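# Unplug the clipped cord from the power strip

## Task

Pull out the plug whose cord is held in the wire clip on the power strip, move the plug so it is no longer near the wire clip, and make sure no other loose object is still held by either gripper at the end.

## Robot and tools

Robot: two arms, left_arm and right_arm, each with a parallel two-finger gripper and a wrist camera. Bases (scene frame): left_arm at (-0.036, +0.238, 0) m, right_arm at (+0.002, -0.270, 0) m, both facing nearly along +x. A camera stand sits behind the arms.

Frames: the scene frame has its origin at table height midway between the nominal bases, +z up, +x out over the table, +y toward left_arm. Arm names do not match image left and right. Reported end_effector_position (m) and end_effector_quat_wxyz are in the scene frame. Offsets in commands are measured along the current Hand target's own axes. A gripper's fingers point along its +z and open and close along its y. end_effector_position is the point between the pads, about 1 cm short of the fingertips. Reported poses can be a few cm off, more at long reach.

The row: every command row has 14 numbers, each in [-1, 1], always for both arms: left_arm dx, dy, dz, rx, ry, rz, opening, then right_arm dx, dy, dz, rx, ry, rz, opening. The first six of each arm are an offset from that arm's Hand target at the start of the action or move, not a pose; 1.0 equals 0.6 m of travel or 180 degrees of turn, and rx, ry, rz form one rotation vector. The opening is absolute, not an offset: +1 fully open (0.094 m), -1 closed. Six zeros re-request the current Hand target; an opening of 0 is a real half-open command, so resend an arm's present opening to leave it unchanged.

execute_actions(actions, cameras): actions is a list of actions; each action is a list of up to 15 rows, one per 1/30 s step; a short action repeats its final row for the remaining steps. All rows of one action count from that action's start pose, but each new action starts from the updated Hand target, so repeating an offset moves further. An empty list returns state and all camera images. cameras: list of names, ["all"], [] for none.

move(target, speed, blend, opening_speed, grip_force, blocking, cameras): drives grippers in straight lines. target is one 14-number row or a list of up to 15 rows; every row counts from the same starting Hand targets. speed in m/s, 0.002 to 2.9, default 0.25 (turning up to twice that in rad/s), one value or one per target. blend in m rounds corners of a list. opening_speed is per second on the -1..+1 scale, at least 0.2; use it to close gently. grip_force in newtons per pad, 10 to 50, one value or one per arm; it persists, and low values close slowly. blocking=false returns after 0.5 s while motion continues. A move is capped at 10 s and does not avoid obstacles or the other arm. Faster moves stray more and hit harder. Changed openings in later targets are applied on arrival. The result adds a move: line: done (within 10 mm and 2 degrees), off_target, moving, held or fault, plus limits such as paced (pose clipped) or held (steps withheld).

wait(seconds 0 to 10, cameras) lets time pass; stop(cameras) brakes a running move. zoom_image(camera, region [x0, y0, x1, y1] pixels, max 504x504) enlarges part of the newest image of cam_head_left, cam_head_right, cam_high, cam_left_wrist or cam_right_wrist. read_manual(section) gives licence text only. finished_scene(scene) ends the scene for good; the goal must hold without the robot. Scene 1 is practice and can be skipped.

Cameras: cam_head_left, cam_head_right, cam_high, cam_low, cam_left_wrist, cam_right_wrist, all 672x504; calibration is given but may be off by a few mm or degrees.

Reading results: Hand target is the last commanded pose after clipping; grippers often rest a few cm short because of friction and weight, which is not a sign of contact; the next command, even zeros, asks again, or send the gap as an offset. Orientation commands are clipped to 40 degrees from the measured one per step. grip_measured is the measured opening on the command scale; it tracks the command even once an object is squeezed, so it does not show contact; under a firm grip it reads a little below the part's width. grip_effort_nm is a smoothed gripper motor effort (negative closing), with offset and friction. Joint torques include the arm's weight, carry offsets and noise, and wrap at ±28 N m on joints 1 to 3. Joint velocities may say within noise. Step readings list end_effector_position at some steps of execute_actions calls.

Cautions: never let grippers, housings or wrist cameras collide or grip the other arm; the clearance check does not catch that. Avoid fast contact and hard pushes; a blocked arm keeps pushing until commanded back past its gripper. Nothing may fall or be left off the table; do not open on a moving part. Avoid paths near an arm's own base. Watch for MOTOR HOT (75 °C); at 90 °C the arm folds and stops working. Time spent thinking advances the scene. Objects may be nudged occasionally. Strain on the camera cables lowers the result.

Each tool is called after "Request:" as name(argument=value, ...) on one line, values as JSON.

## Session

Request:
execute_actions(actions=[])

Scene clock: 0.00 s.
left_arm: end_effector_position=(+0.2109, +0.1535, +0.2462) grip_measured=+1.000 grip_effort_nm=n/a end_effector_quat_wxyz=(+0.479, +0.060, +0.834, -0.265) | right_arm: end_effector_position=(+0.3285, -0.2829, +0.2909) grip_measured=+1.000 grip_effort_nm=n/a end_effector_quat_wxyz=(+0.610, +0.101, +0.769, -0.160)
Joint positions: left_arm=[-0.008 0.63 0.702 -0.563 0.562 -0.155 0.094] | right_arm=[0.274 0.887 0.737 -0.116 0.684 0.044 0.094]
Joint velocities: within noise
Joint torques (N m): no reading
Motor temperatures (°C): left_arm=[23 25 26 21 22 24 24] | right_arm=[22 26 27 23 25 23 23]
Heat: left arm: 26 °C; right arm: 27 °C.
Hand target: left_arm +0.2094, +0.1529, +0.2499; +0.483, +0.064, +0.832, -0.266 | right_arm +0.3278, -0.2837, +0.3021; +0.622, +0.108, +0.760, -0.156
Tool commands: left_gripper/opening=+1.0 right_gripper/opening=+1.0
camera_calibration:
cam_left_wrist: T_world_to_cam=[[-0.35084, -0.886389, 0.302037, 0.141384], [-0.925902, 0.280112, -0.253463, 0.225126], [0.140063, -0.368582, -0.918983, 0.379376], [0, 0, 0, 1]] pos_world=[0.204911, 0.202092, 0.362997]
cam_right_wrist: T_world_to_cam=[[-0.320901, -0.944618, 0.0686896, -0.180317], [-0.846264, 0.253411, -0.468637, 0.496919], [0.425276, -0.208516, -0.880716, 0.179374], [0, 0, 0, 1]] pos_world=[0.286377, -0.258853, 0.403238]

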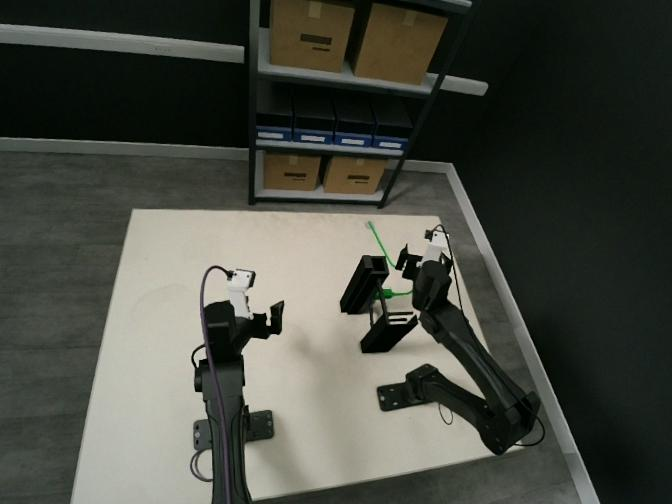

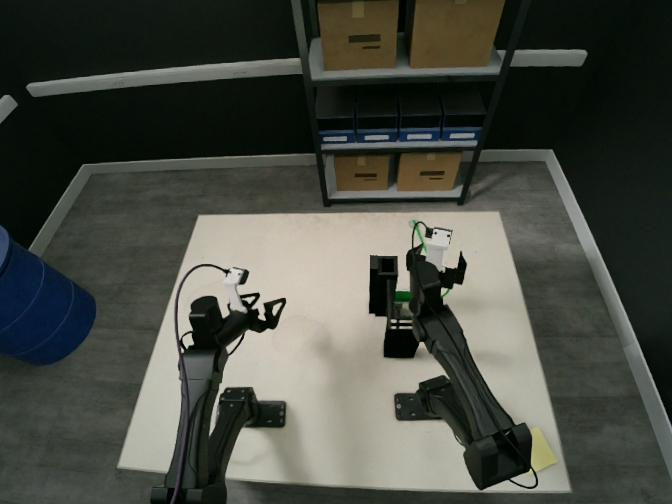

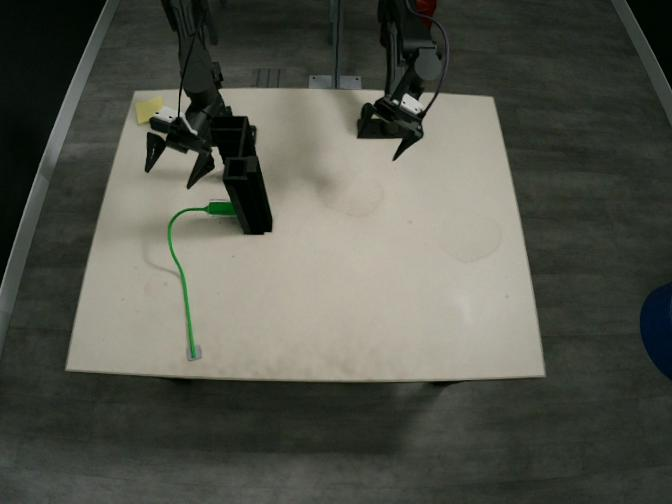

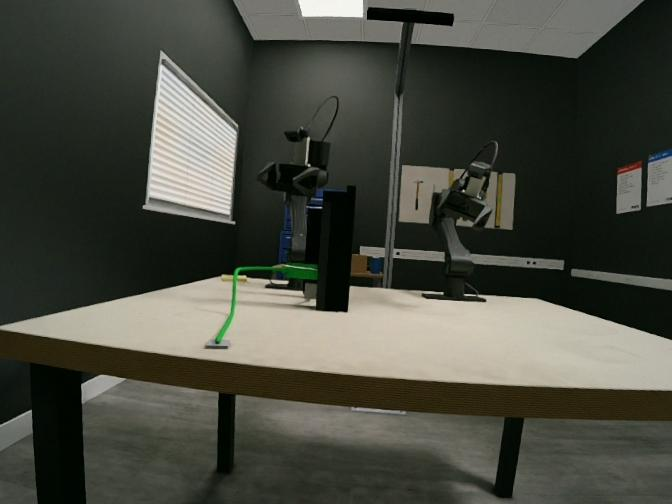

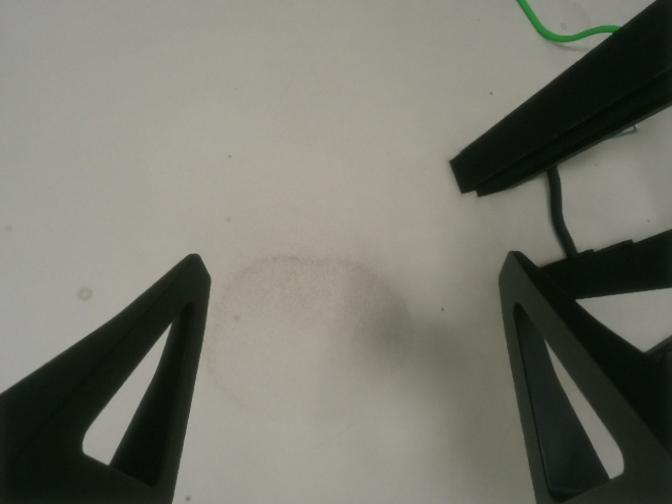

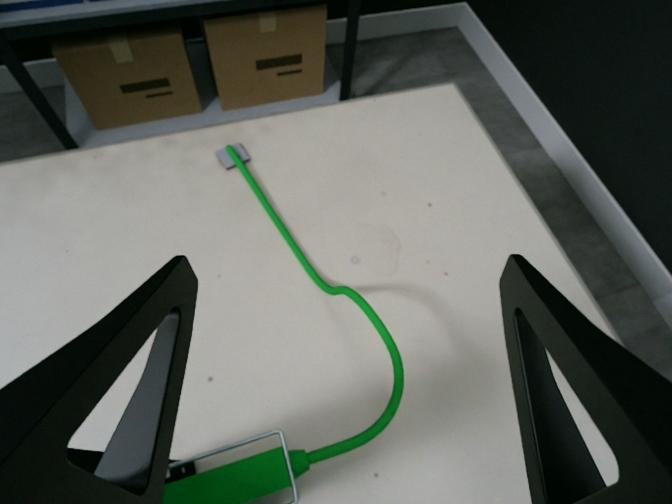

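Request:
zoom_image(camera="cam_right_wrist", region=[140, 380, 400, 504])

Request:
zoom_image(camera="cam_low", region=[210, 170, 390, 360])

Request:
zoom_image(camera="cam_high", region=[140, 90, 300, 250])

Request:
zoom_image(camera="cam_head_left", region=[320, 210, 470, 370])

Request:
zoom_image(camera="cam_left_wrist", region=[440, 0, 672, 360])

Scaled by 1.938.

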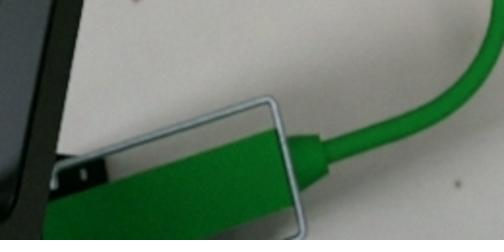

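Scaled by 2.653.

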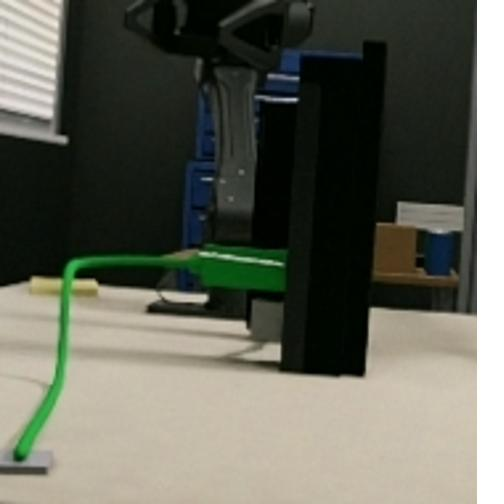

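Scaled by 3.150.

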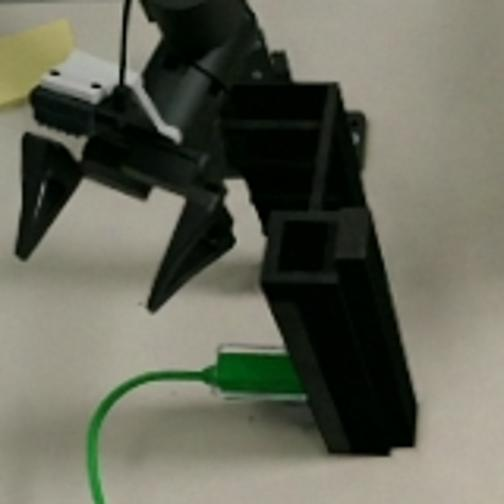

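Scaled by 3.150.

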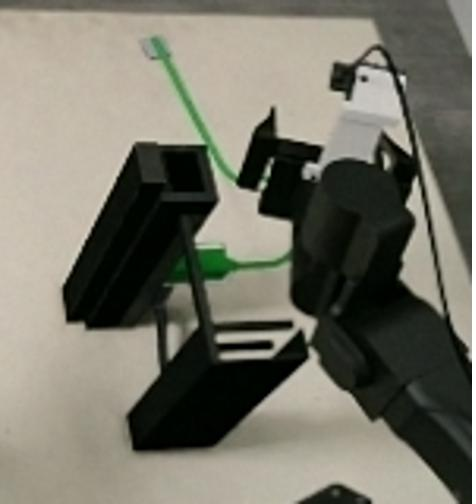

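Scaled by 1.400.

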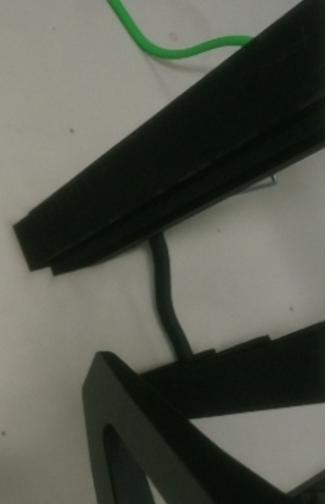

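Request:
move(target=[0,0,0,0,0,0,1,0.164,-0.15,-0.047,-0.453,-0.0705,-0.0136,1], cameras=["cam_right_wrist","cam_head_left","cam_high"])

Scene clock: 13.30 s.
left_arm: end_effector_position=(+0.2109, +0.1535, +0.2462) grip_measured=+1.000 grip_effort_nm=-0.03 end_effector_quat_wxyz=(+0.479, +0.060, +0.834, -0.265) | right_arm: end_effector_position=(+0.2547, -0.3641, +0.2172) grip_measured=+1.000 grip_effort_nm=0.01 end_effector_quat_wxyz=(+0.684, -0.163, +0.693, +0.162)
Joint positions: left_arm=[-0.008 0.63 0.702 -0.563 0.562 -0.155 0.094] | right_arm=[-1.131 1.132 0.502 -0.018 -1.551 -0.645 0.094]
Joint torques (N m): left_arm=[-0.29 0.14 6.45 1.73 0.17 0.06] | right_arm=[-0.58 -3.45 4.78 1.19 -0.67 -0.03]
Heat: left arm: 28 °C; right arm: 30 °C.
Hand target: left_arm +0.2094, +0.1529, +0.2499; +0.483, +0.064, +0.832, -0.266 | right_arm +0.2498, -0.3596, +0.2201; +0.612, -0.355, +0.612, +0.355
Off the commanded pose: left_arm 0.004 m, 1 deg | right_arm 0.007 m, 34 deg.
joint sent to its limit (right arm) — joint 5 (wrist yaw), lower limit. The joint targets are off in orientation, not in position.
move: off_target (right_arm)
camera_calibration:
cam_right_wrist: T_world_to_cam=[[0.48543, -0.872913, -0.048785, -0.429382], [-0.69034, -0.348465, -0.634037, 0.197631], [0.536459, 0.341459, -0.771763, 0.277253], [0, 0, 0, 1]] pos_world=[0.196132, -0.400617, 0.318331]
Images, in order (width x height): cam_head_left 672x504, cam_high 672x504, cam_right_wrist 672x504.

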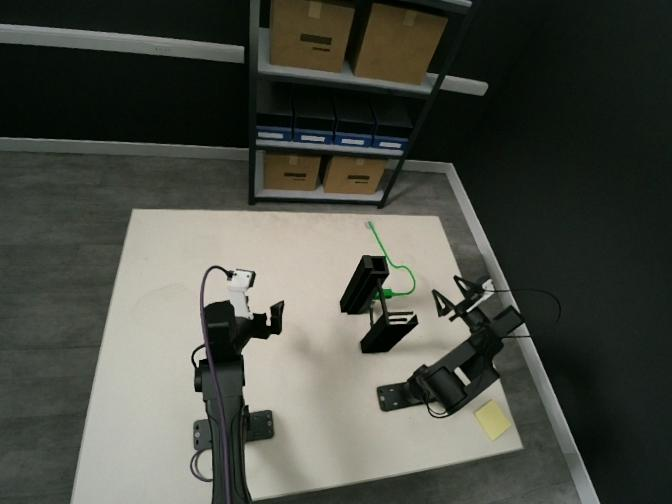

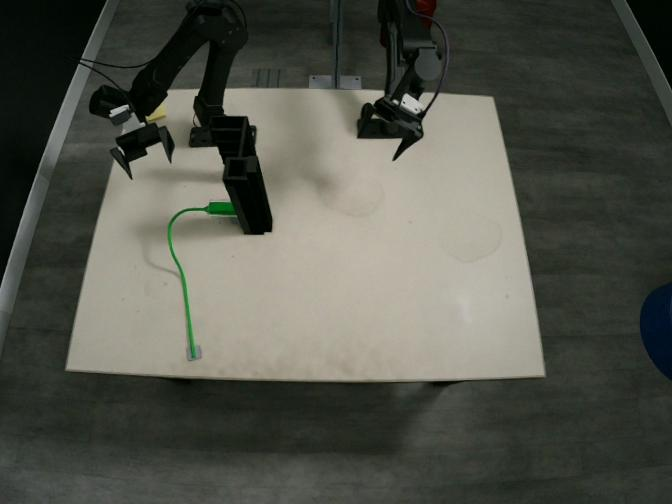

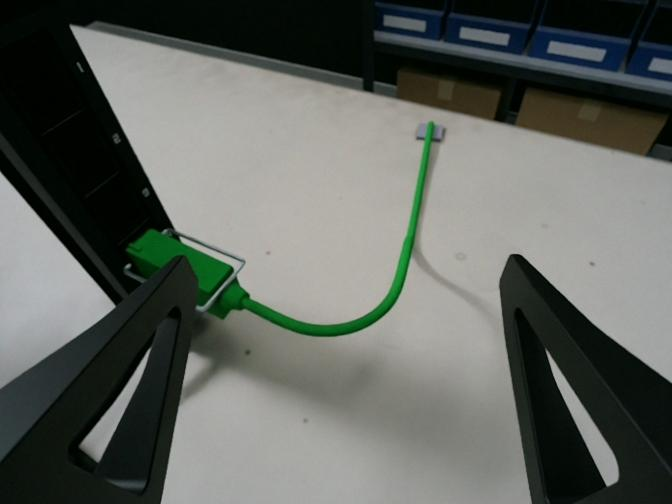

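Request:
zoom_image(camera="cam_right_wrist", region=[90, 200, 270, 335])

Request:
zoom_image(camera="cam_head_left", region=[330, 240, 450, 360])

Request:
zoom_image(camera="cam_high", region=[180, 170, 290, 250])

Scaled by 2.800.

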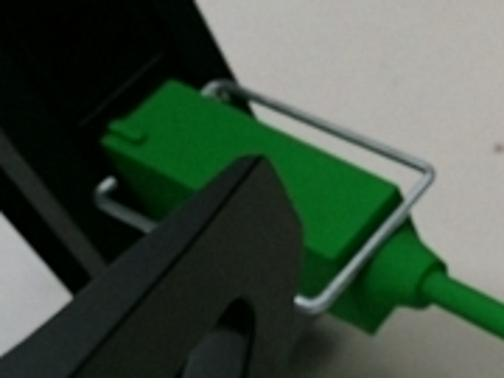

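Scaled by 4.200.

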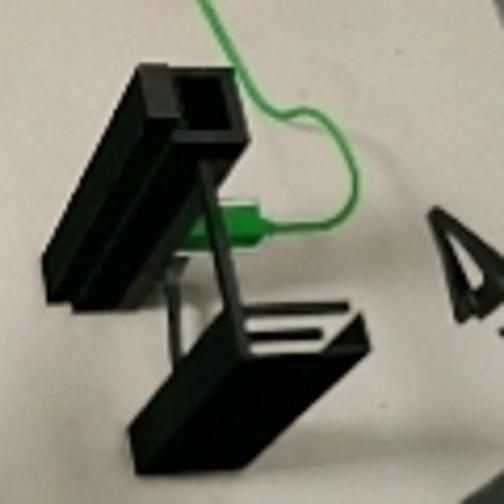

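Scaled by 4.582.

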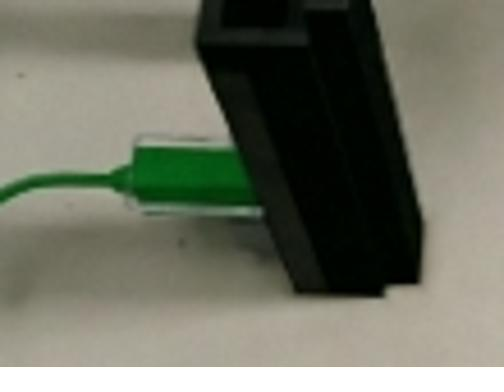

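Request:
move(target=[0,0,0,0,0,0,1,0.145,0.06,0.065,0.109,0.193,0.034,-1], cameras=["cam_right_wrist","cam_head_left","cam_high","cam_low"])

Request:
zoom_image(camera="cam_right_wrist", region=[220, 150, 520, 350])

Request:
zoom_image(camera="cam_low", region=[250, 190, 370, 310])

Scene clock: 38.07 s.
left_arm: end_effector_position=(+0.2109, +0.1535, +0.2462) grip_measured=+1.000 grip_effort_nm=-0.03 end_effector_quat_wxyz=(+0.479, +0.060, +0.834, -0.265) | right_arm: end_effector_position=(+0.2341, -0.3073, +0.1235) grip_measured=-0.996 grip_effort_nm=-0.17 end_effector_quat_wxyz=(+0.426, -0.297, +0.840, +0.157)
Joint positions: left_arm=[-0.008 0.63 0.702 -0.563 0.562 -0.155 0.094] | right_arm=[-0.871 1.224 0.714 -0.998 -0.941 -1.48 0]
Joint torques (N m): left_arm=[0.06 -0.02 6.54 1.7 0.17 0.04] | right_arm=[0.38 -2.06 7.35 0.35 -0.72 -0.01]
Motor temperatures (°C): left_arm=[23 25 29 26 22 24 24] | right_arm=[22 27 30 25 25 23 23]
Heat: left arm: 29 °C; right arm: 30 °C.
Hand target: left_arm +0.2094, +0.1529, +0.2499; +0.483, +0.064, +0.832, -0.266 | right_arm +0.2380, -0.3078, +0.1331; +0.434, -0.303, +0.834, +0.157
Off the commanded pose: left_arm 0.004 m, 1 deg | right_arm 0.010 m, 1 deg.
move: done
camera_calibration:
cam_right_wrist: T_world_to_cam=[[0.638758, -0.765759, -0.074846, -0.374192], [-0.76938, -0.634882, -0.0705595, 0.00467949], [0.00651316, 0.102655, -0.994696, 0.274718], [0, 0, 0, 1]] pos_world=[0.240829, -0.311771, 0.245585]
Images, in order (width x height): cam_head_left 672x504, cam_high 672x504, cam_low 672x504, cam_right_wrist 672x504.

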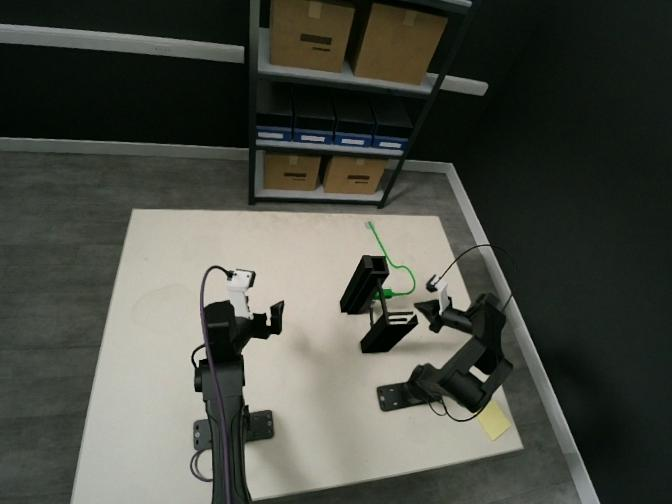

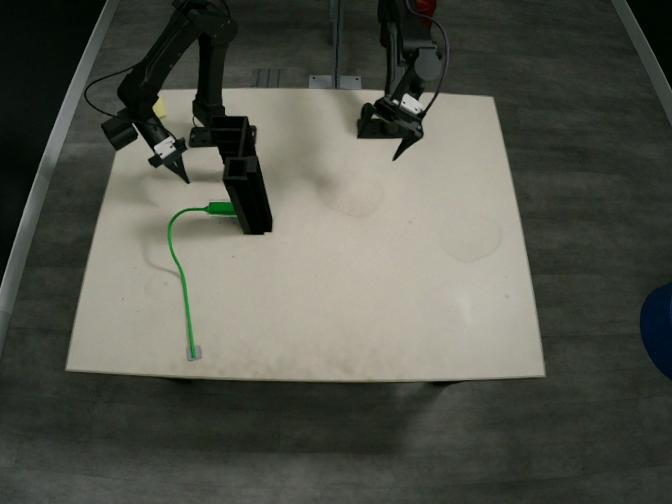

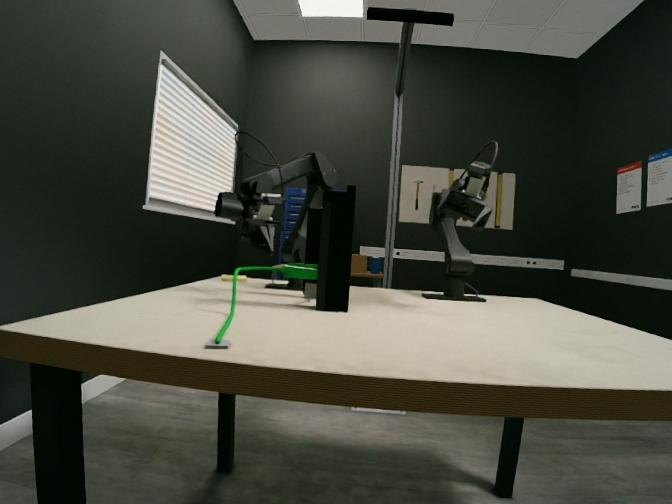

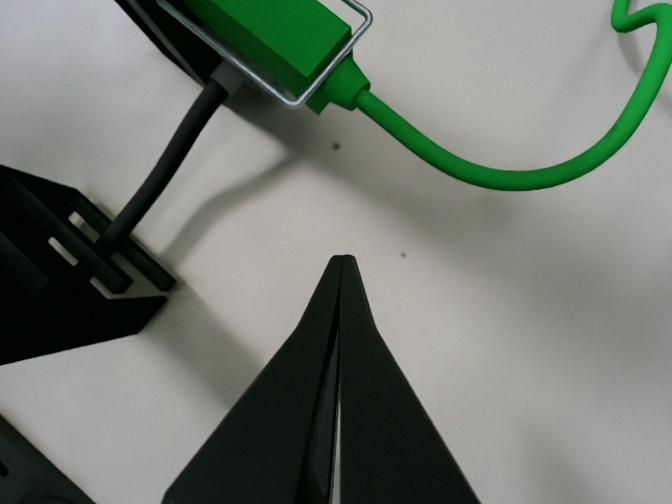

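Scaled by 1.680.

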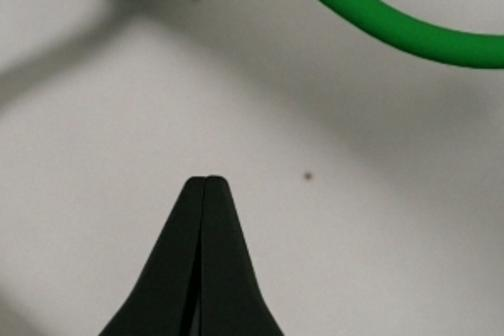

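Scaled by 4.200.

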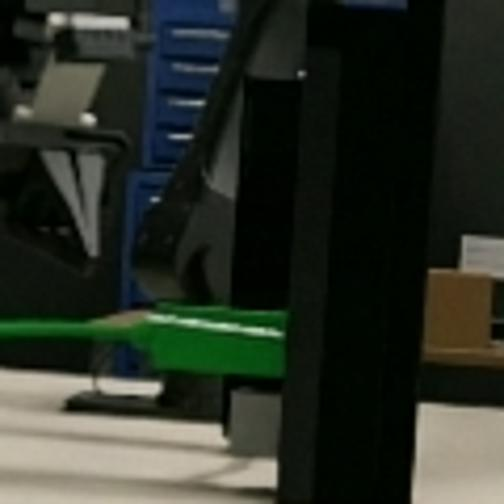

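Request:
move(target=[0,0,0,0,0,0,1,0.0317,0.0263,0.0757,0,0,0,-1], speed=0.12, cameras=["cam_right_wrist","cam_low"])

Request:
zoom_image(camera="cam_low", region=[250, 190, 370, 310])

Scene clock: 46.90 s.
left_arm: end_effector_position=(+0.2109, +0.1535, +0.2462) grip_measured=+1.000 grip_effort_nm=-0.03 end_effector_quat_wxyz=(+0.479, +0.060, +0.834, -0.265) | right_arm: end_effector_position=(+0.2456, -0.2807, +0.0873) grip_measured=-0.996 grip_effort_nm=-0.17 end_effector_quat_wxyz=(+0.422, -0.297, +0.841, +0.163)
Joint positions: left_arm=[-0.008 0.63 0.702 -0.563 0.562 -0.155 0.094] | right_arm=[-0.712 1.19 0.534 -0.663 -0.914 -1.227 0]
Joint torques (N m): left_arm=[-0.17 -0.08 6.76 1.68 0.17 0.06] | right_arm=[0.64 -3.23 4.37 1.12 -0.69 0.09]
Heat: left arm: 29 °C; right arm: 31 °C.
Hand target: left_arm +0.2094, +0.1529, +0.2499; +0.483, +0.064, +0.832, -0.266 | right_arm +0.2479, -0.2789, +0.0913; +0.434, -0.303, +0.834, +0.157
Off the commanded pose: left_arm 0.004 m, 1 deg | right_arm 0.005 m, 2 deg.
move: done
camera_calibration:
cam_right_wrist: T_world_to_cam=[[0.641472, -0.762194, -0.0870311, -0.362541], [-0.76713, -0.638063, -0.0662365, 0.0260383], [-0.00504628, 0.109253, -0.994001, 0.240456], [0, 0, 0, 1]] pos_world=[0.253748, -0.285983, 0.209186]
Images, in order (width x height): cam_low 672x504, cam_right_wrist 672x504.

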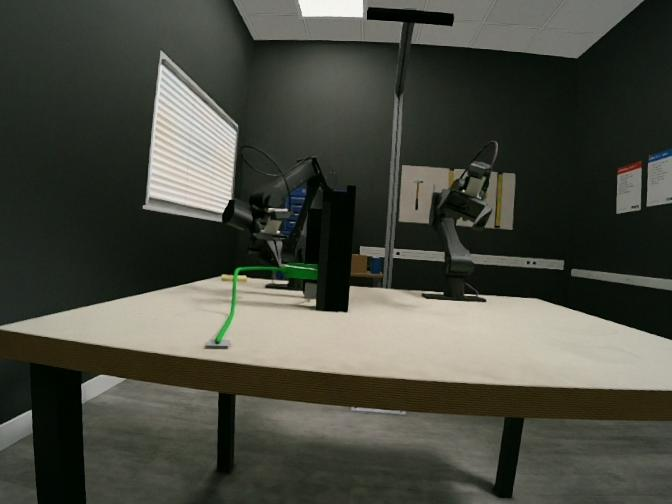

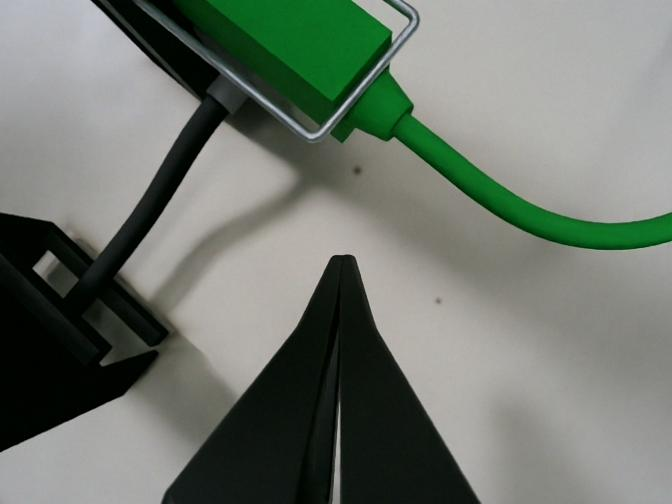

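Scaled by 4.200.

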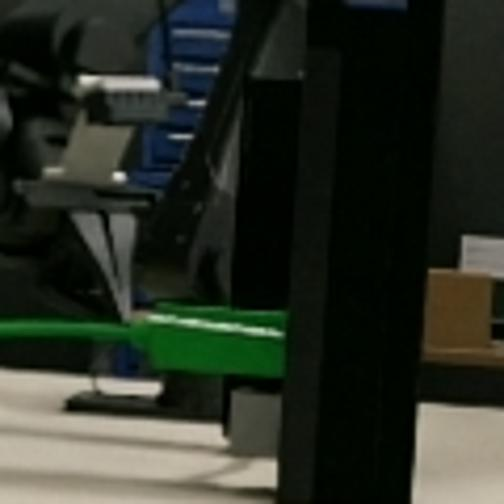

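Request:
move(target=[0,0,0,0,0,0,1,-0.0238,0.0052,0.0457,0,0,0,-1], speed=0.08, cameras=["cam_right_wrist","cam_low"])

Request:
zoom_image(camera="cam_right_wrist", region=[260, 150, 460, 300])

Scene clock: 50.63 s.
left_arm: end_effector_position=(+0.2109, +0.1535, +0.2462) grip_measured=+1.000 grip_effort_nm=-0.03 end_effector_quat_wxyz=(+0.479, +0.060, +0.834, -0.265) | right_arm: end_effector_position=(+0.2672, -0.2587, +0.0823) grip_measured=-0.996 grip_effort_nm=-0.17 end_effector_quat_wxyz=(+0.421, -0.297, +0.842, +0.162)
Joint positions: left_arm=[-0.008 0.63 0.702 -0.563 0.562 -0.155 0.094] | right_arm=[-0.536 1.175 0.485 -0.427 -0.85 -0.965 0]
Joint torques (N m): left_arm=[-0.28 0.02 6.42 1.71 0.19 0.01] | right_arm=[0.64 -3.51 4.52 1.49 -0.56 0.1]
Heat: left arm: 29 °C; right arm: 30 °C.
Hand target: left_arm +0.2094, +0.1529, +0.2499; +0.483, +0.064, +0.832, -0.266 | right_arm +0.2695, -0.2568, +0.0873; +0.433, -0.303, +0.834, +0.157
Off the commanded pose: left_arm 0.004 m, 1 deg | right_arm 0.006 m, 2 deg.
move: done
camera_calibration:
cam_right_wrist: T_world_to_cam=[[0.64033, -0.763062, -0.0878257, -0.359926], [-0.768063, -0.637212, -0.0635595, 0.0565557], [-0.00746374, 0.108155, -0.994106, 0.233677], [0, 0, 0, 1]] pos_world=[0.275654, -0.263881, 0.204284]
Images, in order (width x height): cam_low 672x504, cam_right_wrist 672x504.

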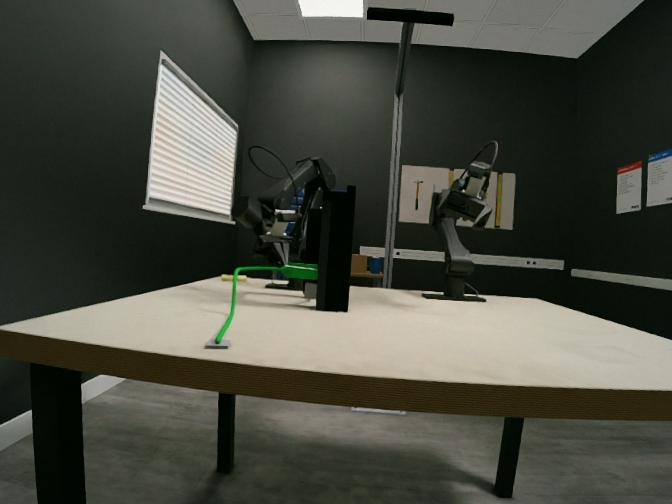

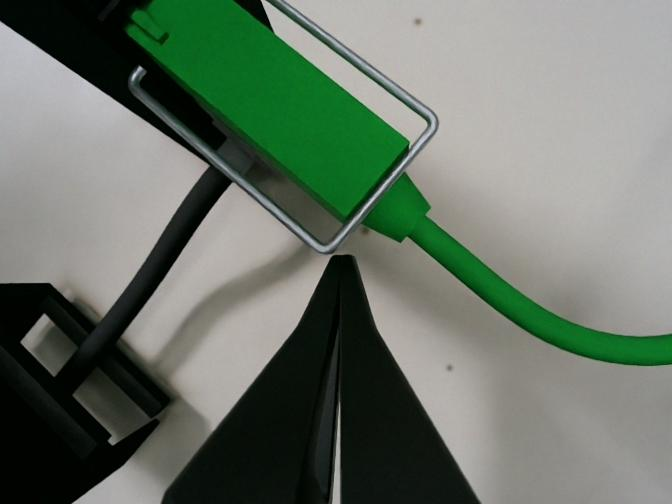

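Scaled by 2.520.

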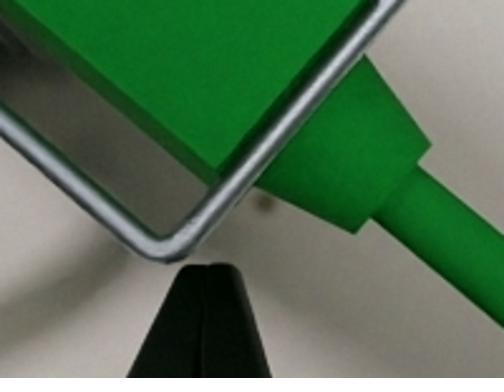

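Request:
move(target=[[0,0,0,0,0,0,1,-0.0085,0,0.0122,0,0,0,-1],[0,0,0,0,0,0,1,-0.042,0.0077,-0.004,0,0,0,-1]], speed=0.06, cameras=["cam_right_wrist","cam_low"])

Request:
zoom_image(camera="cam_low", region=[250, 190, 370, 310])

Scene clock: 54.07 s.
left_arm: end_effector_position=(+0.2109, +0.1535, +0.2462) grip_measured=+1.000 grip_effort_nm=-0.03 end_effector_quat_wxyz=(+0.479, +0.060, +0.834, -0.265) | right_arm: end_effector_position=(+0.2664, -0.2486, +0.0871) grip_measured=-0.996 grip_effort_nm=-0.17 end_effector_quat_wxyz=(+0.406, -0.289, +0.852, +0.159)
Joint positions: left_arm=[-0.008 0.63 0.702 -0.563 0.562 -0.155 0.094] | right_arm=[-0.464 1.117 0.489 -0.442 -0.786 -0.866 0]
Joint torques (N m): left_arm=[-0.01 0.14 6.65 1.73 0.25 0.04] | right_arm=[0.96 -3.51 8.4 1.32 -0.83 0.07]
Heat: left arm: 30 °C; right arm: 30 °C.
Hand target: left_arm +0.2094, +0.1529, +0.2499; +0.483, +0.064, +0.832, -0.266 | right_arm +0.2761, -0.2453, +0.1093; +0.433, -0.303, +0.834, +0.157
Off the commanded pose: left_arm 0.004 m, 1 deg | right_arm 0.024 m, 4 deg.
move: off_target (right_arm)
camera_calibration:
cam_right_wrist: T_world_to_cam=[[0.623788, -0.77513, -0.100309, -0.348686], [-0.780605, -0.624301, -0.0300763, 0.0663232], [-0.0393098, 0.0970626, -0.994502, 0.24308], [0, 0, 0, 1]] pos_world=[0.278833, -0.252465, 0.208762]
Images, in order (width x height): cam_low 672x504, cam_right_wrist 672x504.

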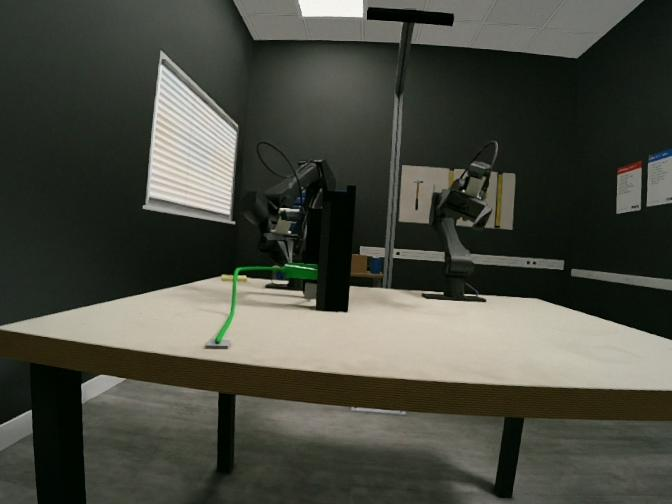

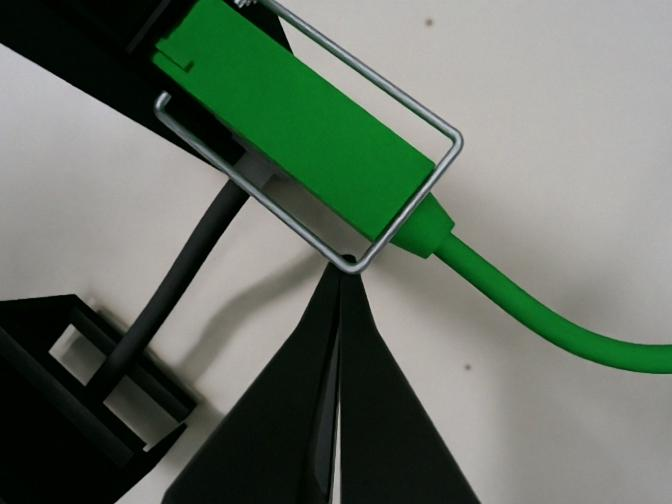

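Scaled by 4.200.

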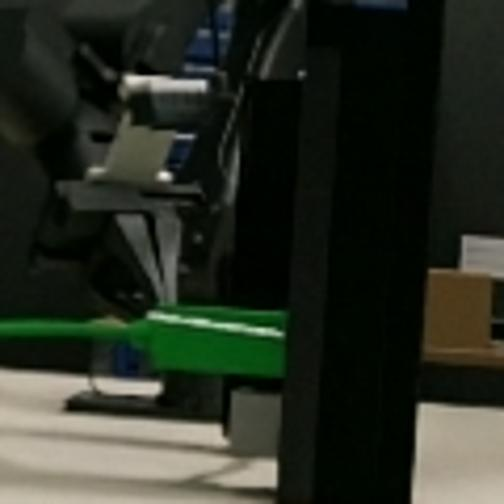

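Request:
move(target=[0,0,0,0,0,0,1,-0.0273,0,-0.019,0,0,0,-1], speed=0.06, cameras=["cam_right_wrist","cam_low"])

Request:
zoom_image(camera="cam_low", region=[250, 190, 370, 310])

Scene clock: 56.90 s.
left_arm: end_effector_position=(+0.2109, +0.1535, +0.2462) grip_measured=+1.000 grip_effort_nm=-0.03 end_effector_quat_wxyz=(+0.479, +0.060, +0.834, -0.265) | right_arm: end_effector_position=(+0.2715, -0.2494, +0.1114) grip_measured=-0.996 grip_effort_nm=-0.17 end_effector_quat_wxyz=(+0.415, -0.294, +0.847, +0.153)
Joint positions: left_arm=[-0.008 0.63 0.702 -0.563 0.562 -0.155 0.094] | right_arm=[-0.459 1.085 0.563 -0.522 -0.789 -0.864 0]
Joint torques (N m): left_arm=[-0.13 0.03 6.56 1.74 0.14 -0.01] | right_arm=[0.76 -3.02 8.05 1.18 -0.84 0.07]
Heat: left arm: 30 °C; right arm: 31 °C.
Hand target: left_arm +0.2094, +0.1529, +0.2499; +0.483, +0.064, +0.832, -0.266 | right_arm +0.2761, -0.2452, +0.1292; +0.434, -0.303, +0.834, +0.157
Off the commanded pose: left_arm 0.004 m, 1 deg | right_arm 0.019 m, 3 deg.
move: off_target (right_arm)
camera_calibration:
cam_right_wrist: T_world_to_cam=[[0.629302, -0.773091, -0.0794374, -0.353436], [-0.777, -0.627958, -0.0440481, 0.0702166], [-0.0158301, 0.0894424, -0.995866, 0.259422], [0, 0, 0, 1]] pos_world=[0.281083, -0.252349, 0.233366]
Images, in order (width x height): cam_low 672x504, cam_right_wrist 672x504.

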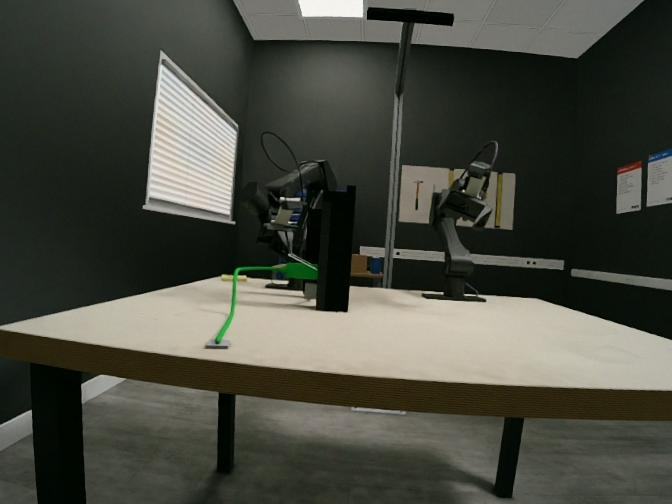

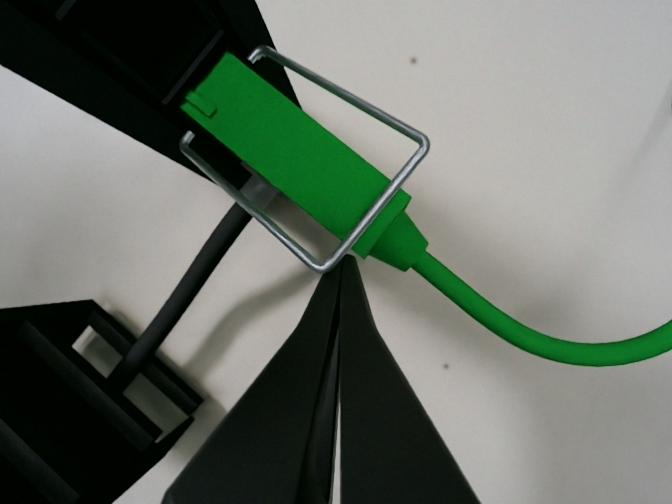

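Scaled by 4.200.

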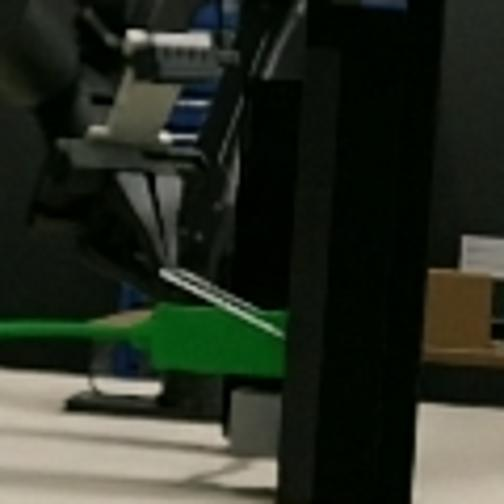

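Request:
move(target=[[0,0,0,0,0,0,1,-0.046,0.0202,0.0017,0,0,0,-1],[0,0,0,0,0,0,1,-0.0743,0.0398,0.0072,0,0,0,-1]], speed=0.06, blend=0.01, cameras=["cam_right_wrist","cam_low"])

Request:
zoom_image(camera="cam_low", region=[250, 190, 370, 310])

Scene clock: 60.73 s.
left_arm: end_effector_position=(+0.2109, +0.1535, +0.2462) grip_measured=+1.000 grip_effort_nm=-0.03 end_effector_quat_wxyz=(+0.479, +0.060, +0.834, -0.265) | right_arm: end_effector_position=(+0.2763, -0.2092, +0.1443) grip_measured=-0.996 grip_effort_nm=-0.17 end_effector_quat_wxyz=(+0.411, -0.295, +0.846, +0.166)
Joint positions: left_arm=[-0.008 0.63 0.702 -0.563 0.562 -0.155 0.094] | right_arm=[-0.243 0.996 0.631 -0.536 -0.687 -0.627 0]
Joint torques (N m): left_arm=[-0.02 0.09 6.57 1.66 0.21 0.04] | right_arm=[0.59 -2.71 8.55 1.69 -0.32 0.11]
Heat: left arm: 30 °C; right arm: 32 °C.
Hand target: left_arm +0.2094, +0.1529, +0.2499; +0.483, +0.064, +0.832, -0.266 | right_arm +0.2832, -0.2082, +0.1633; +0.434, -0.303, +0.834, +0.157
Off the commanded pose: left_arm 0.004 m, 1 deg | right_arm 0.020 m, 3 deg.
move: off_target (right_arm)
camera_calibration:
cam_right_wrist: T_world_to_cam=[[0.638887, -0.762494, -0.102112, -0.319843], [-0.768739, -0.637841, -0.0468848, 0.096726], [-0.0293817, 0.108452, -0.993667, 0.295975], [0, 0, 0, 1]] pos_world=[0.287397, -0.214282, 0.265976]
Images, in order (width x height): cam_low 672x504, cam_right_wrist 672x504.

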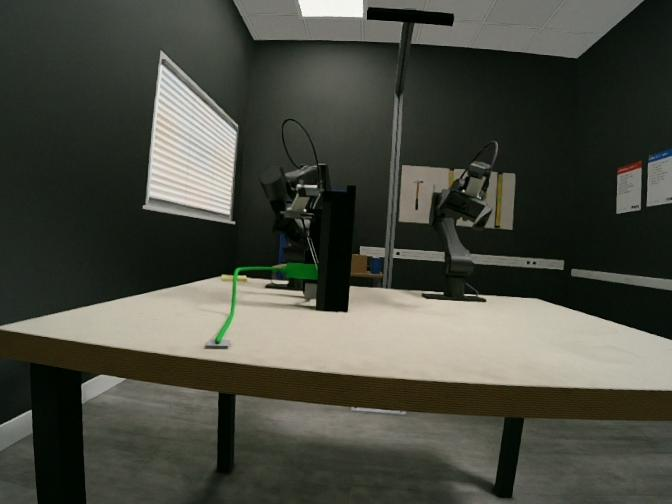

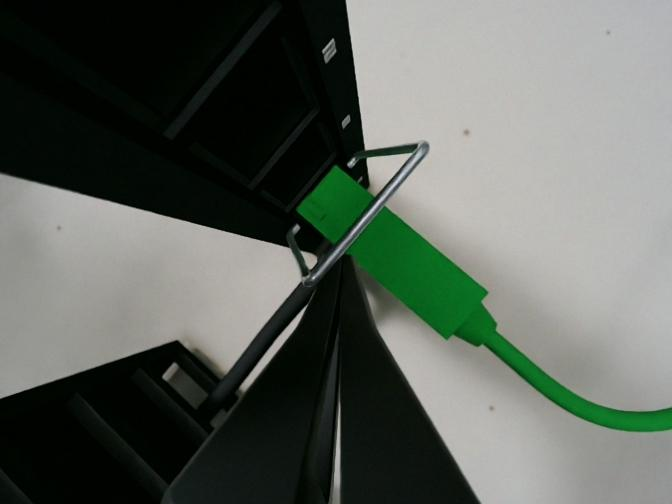

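Scaled by 4.200.

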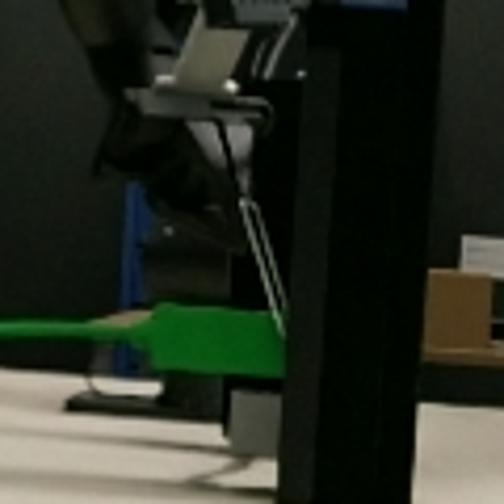

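Request:
move(target=[[0,0,0,0,0,0,1,0.001,0.0256,0.027,0,0,0,-1],[0,0,0,0,0,0,1,-0.005,-0.01,-0.09,0,0,0,-1]], speed=0.07, cameras=["cam_right_wrist","cam_low"])

Request:
zoom_image(camera="cam_low", region=[250, 190, 370, 310])

Scene clock: 64.60 s.
left_arm: end_effector_position=(+0.2109, +0.1535, +0.2462) grip_measured=+1.000 grip_effort_nm=-0.03 end_effector_quat_wxyz=(+0.479, +0.060, +0.834, -0.265) | right_arm: end_effector_position=(+0.2518, -0.2414, +0.1827) grip_measured=-0.996 grip_effort_nm=-0.17 end_effector_quat_wxyz=(+0.420, -0.297, +0.844, +0.155)
Joint positions: left_arm=[-0.008 0.63 0.702 -0.563 0.562 -0.155 0.094] | right_arm=[-0.473 0.95 0.783 -0.882 -0.806 -0.883 0]
Joint torques (N m): left_arm=[0.2 -0.05 6.72 1.72 0.23 0.03] | right_arm=[-0.5 -0.72 8.46 1.19 -0.71 -0.04]
Heat: left arm: 30 °C; right arm: 32 °C.
Hand target: left_arm +0.2094, +0.1529, +0.2499; +0.483, +0.064, +0.832, -0.266 | right_arm +0.2544, -0.2400, +0.1967; +0.434, -0.303, +0.834, +0.157
Off the commanded pose: left_arm 0.004 m, 1 deg | right_arm 0.014 m, 2 deg.
move: off_target (right_arm)
camera_calibration:
cam_right_wrist: T_world_to_cam=[[0.635555, -0.768324, -0.0758182, -0.330231], [-0.772036, -0.633159, -0.0554042, 0.0626841], [-0.00543664, 0.0937468, -0.995581, 0.327686], [0, 0, 0, 1]] pos_world=[0.260056, -0.244755, 0.304674]
Images, in order (width x height): cam_low 672x504, cam_right_wrist 672x504.

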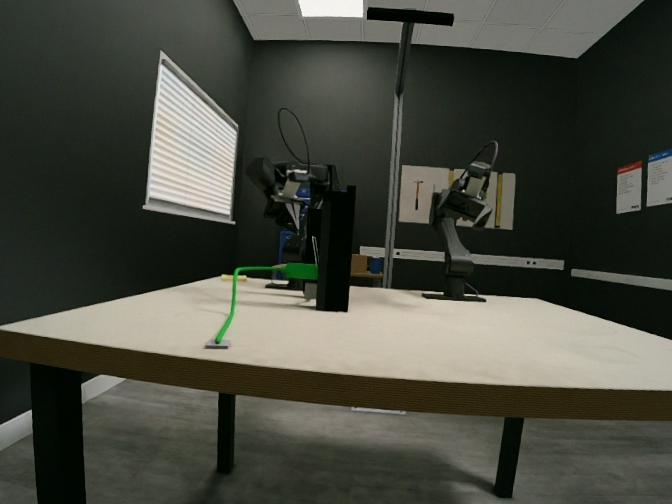

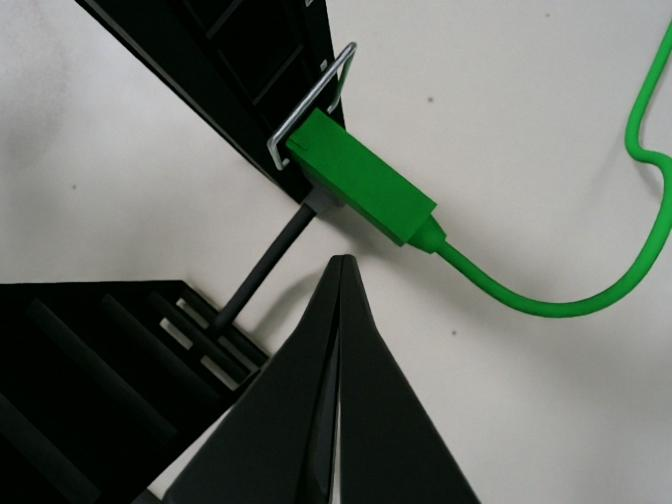

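Scaled by 4.200.

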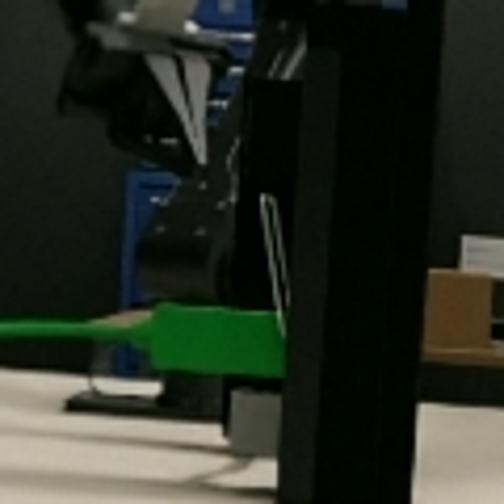

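Request:
move(target=[0,0,0,0,0,0,1,-0.0022,-0.0442,0.0663,-0.1335,0.2848,-0.2559,0.3], cameras=["cam_right_wrist","cam_low","cam_high"])

Scene clock: 71.87 s.
left_arm: end_effector_position=(+0.2109, +0.1535, +0.2462) grip_measured=+1.000 grip_effort_nm=-0.03 end_effector_quat_wxyz=(+0.479, +0.060, +0.834, -0.265) | right_arm: end_effector_position=(+0.3125, -0.2395, +0.2083) grip_measured=+0.298 grip_effort_nm=0.10 end_effector_quat_wxyz=(-0.087, +0.690, -0.718, +0.021)
Joint positions: left_arm=[-0.008 0.63 0.702 -0.563 0.562 -0.155 0.094] | right_arm=[0.009 1.613 1.665 -1.464 -0.081 -1.476 0.061]
Joint torques (N m): left_arm=[-0.1 0.01 6.78 1.74 0.18 0.05] | right_arm=[5.03 -1.01 2.29 0.24 0.99 -0.03]
Heat: left arm: 30 °C; right arm: 32 °C.
Hand target: left_arm +0.2094, +0.1529, +0.2499; +0.483, +0.064, +0.832, -0.266 | right_arm +0.2970, -0.2388, +0.1750; +0.000, +0.707, -0.707, +0.000
Off the commanded pose: left_arm 0.004 m, 1 deg | right_arm 0.037 m, 11 deg.
move: off_target (right_arm)
camera_calibration:
cam_right_wrist: T_world_to_cam=[[0.990938, -0.0881735, 0.101327, -0.350408], [-0.133896, -0.708273, 0.693124, -0.261176], [0.0106518, -0.700411, -0.713661, 0.0994551], [0, 0, 0, 1]] pos_world=[0.311203, -0.146221, 0.28751]
Images, in order (width x height): cam_high 672x504, cam_low 672x504, cam_right_wrist 672x504.

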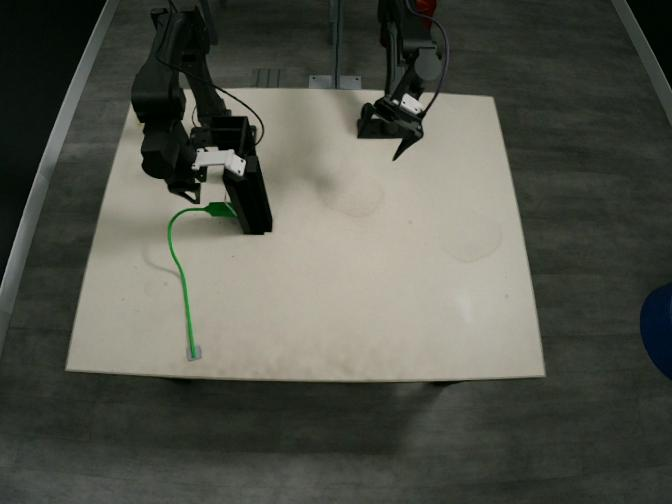

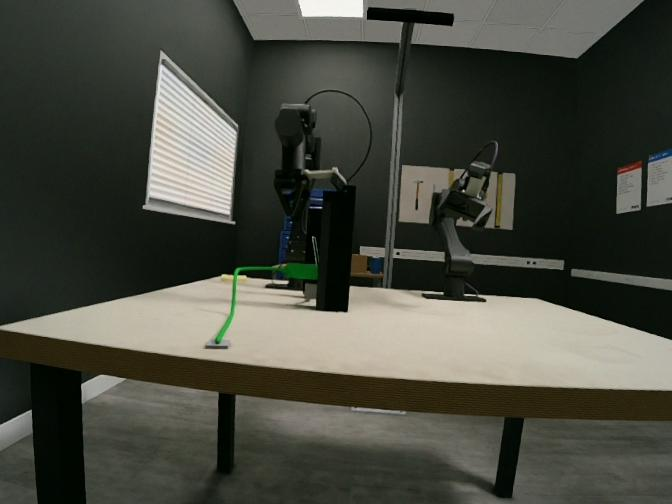

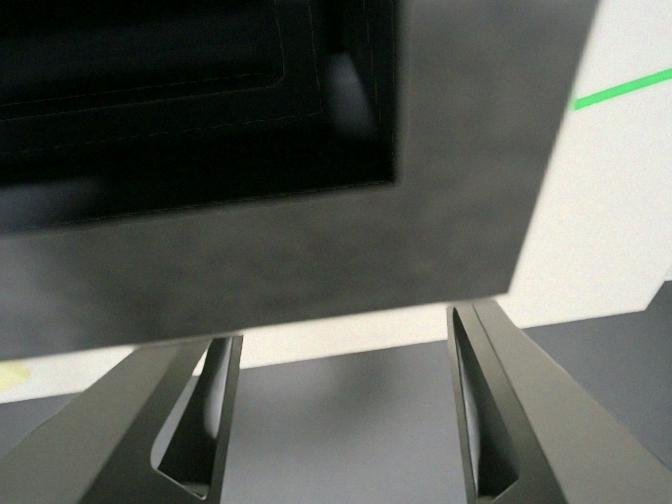

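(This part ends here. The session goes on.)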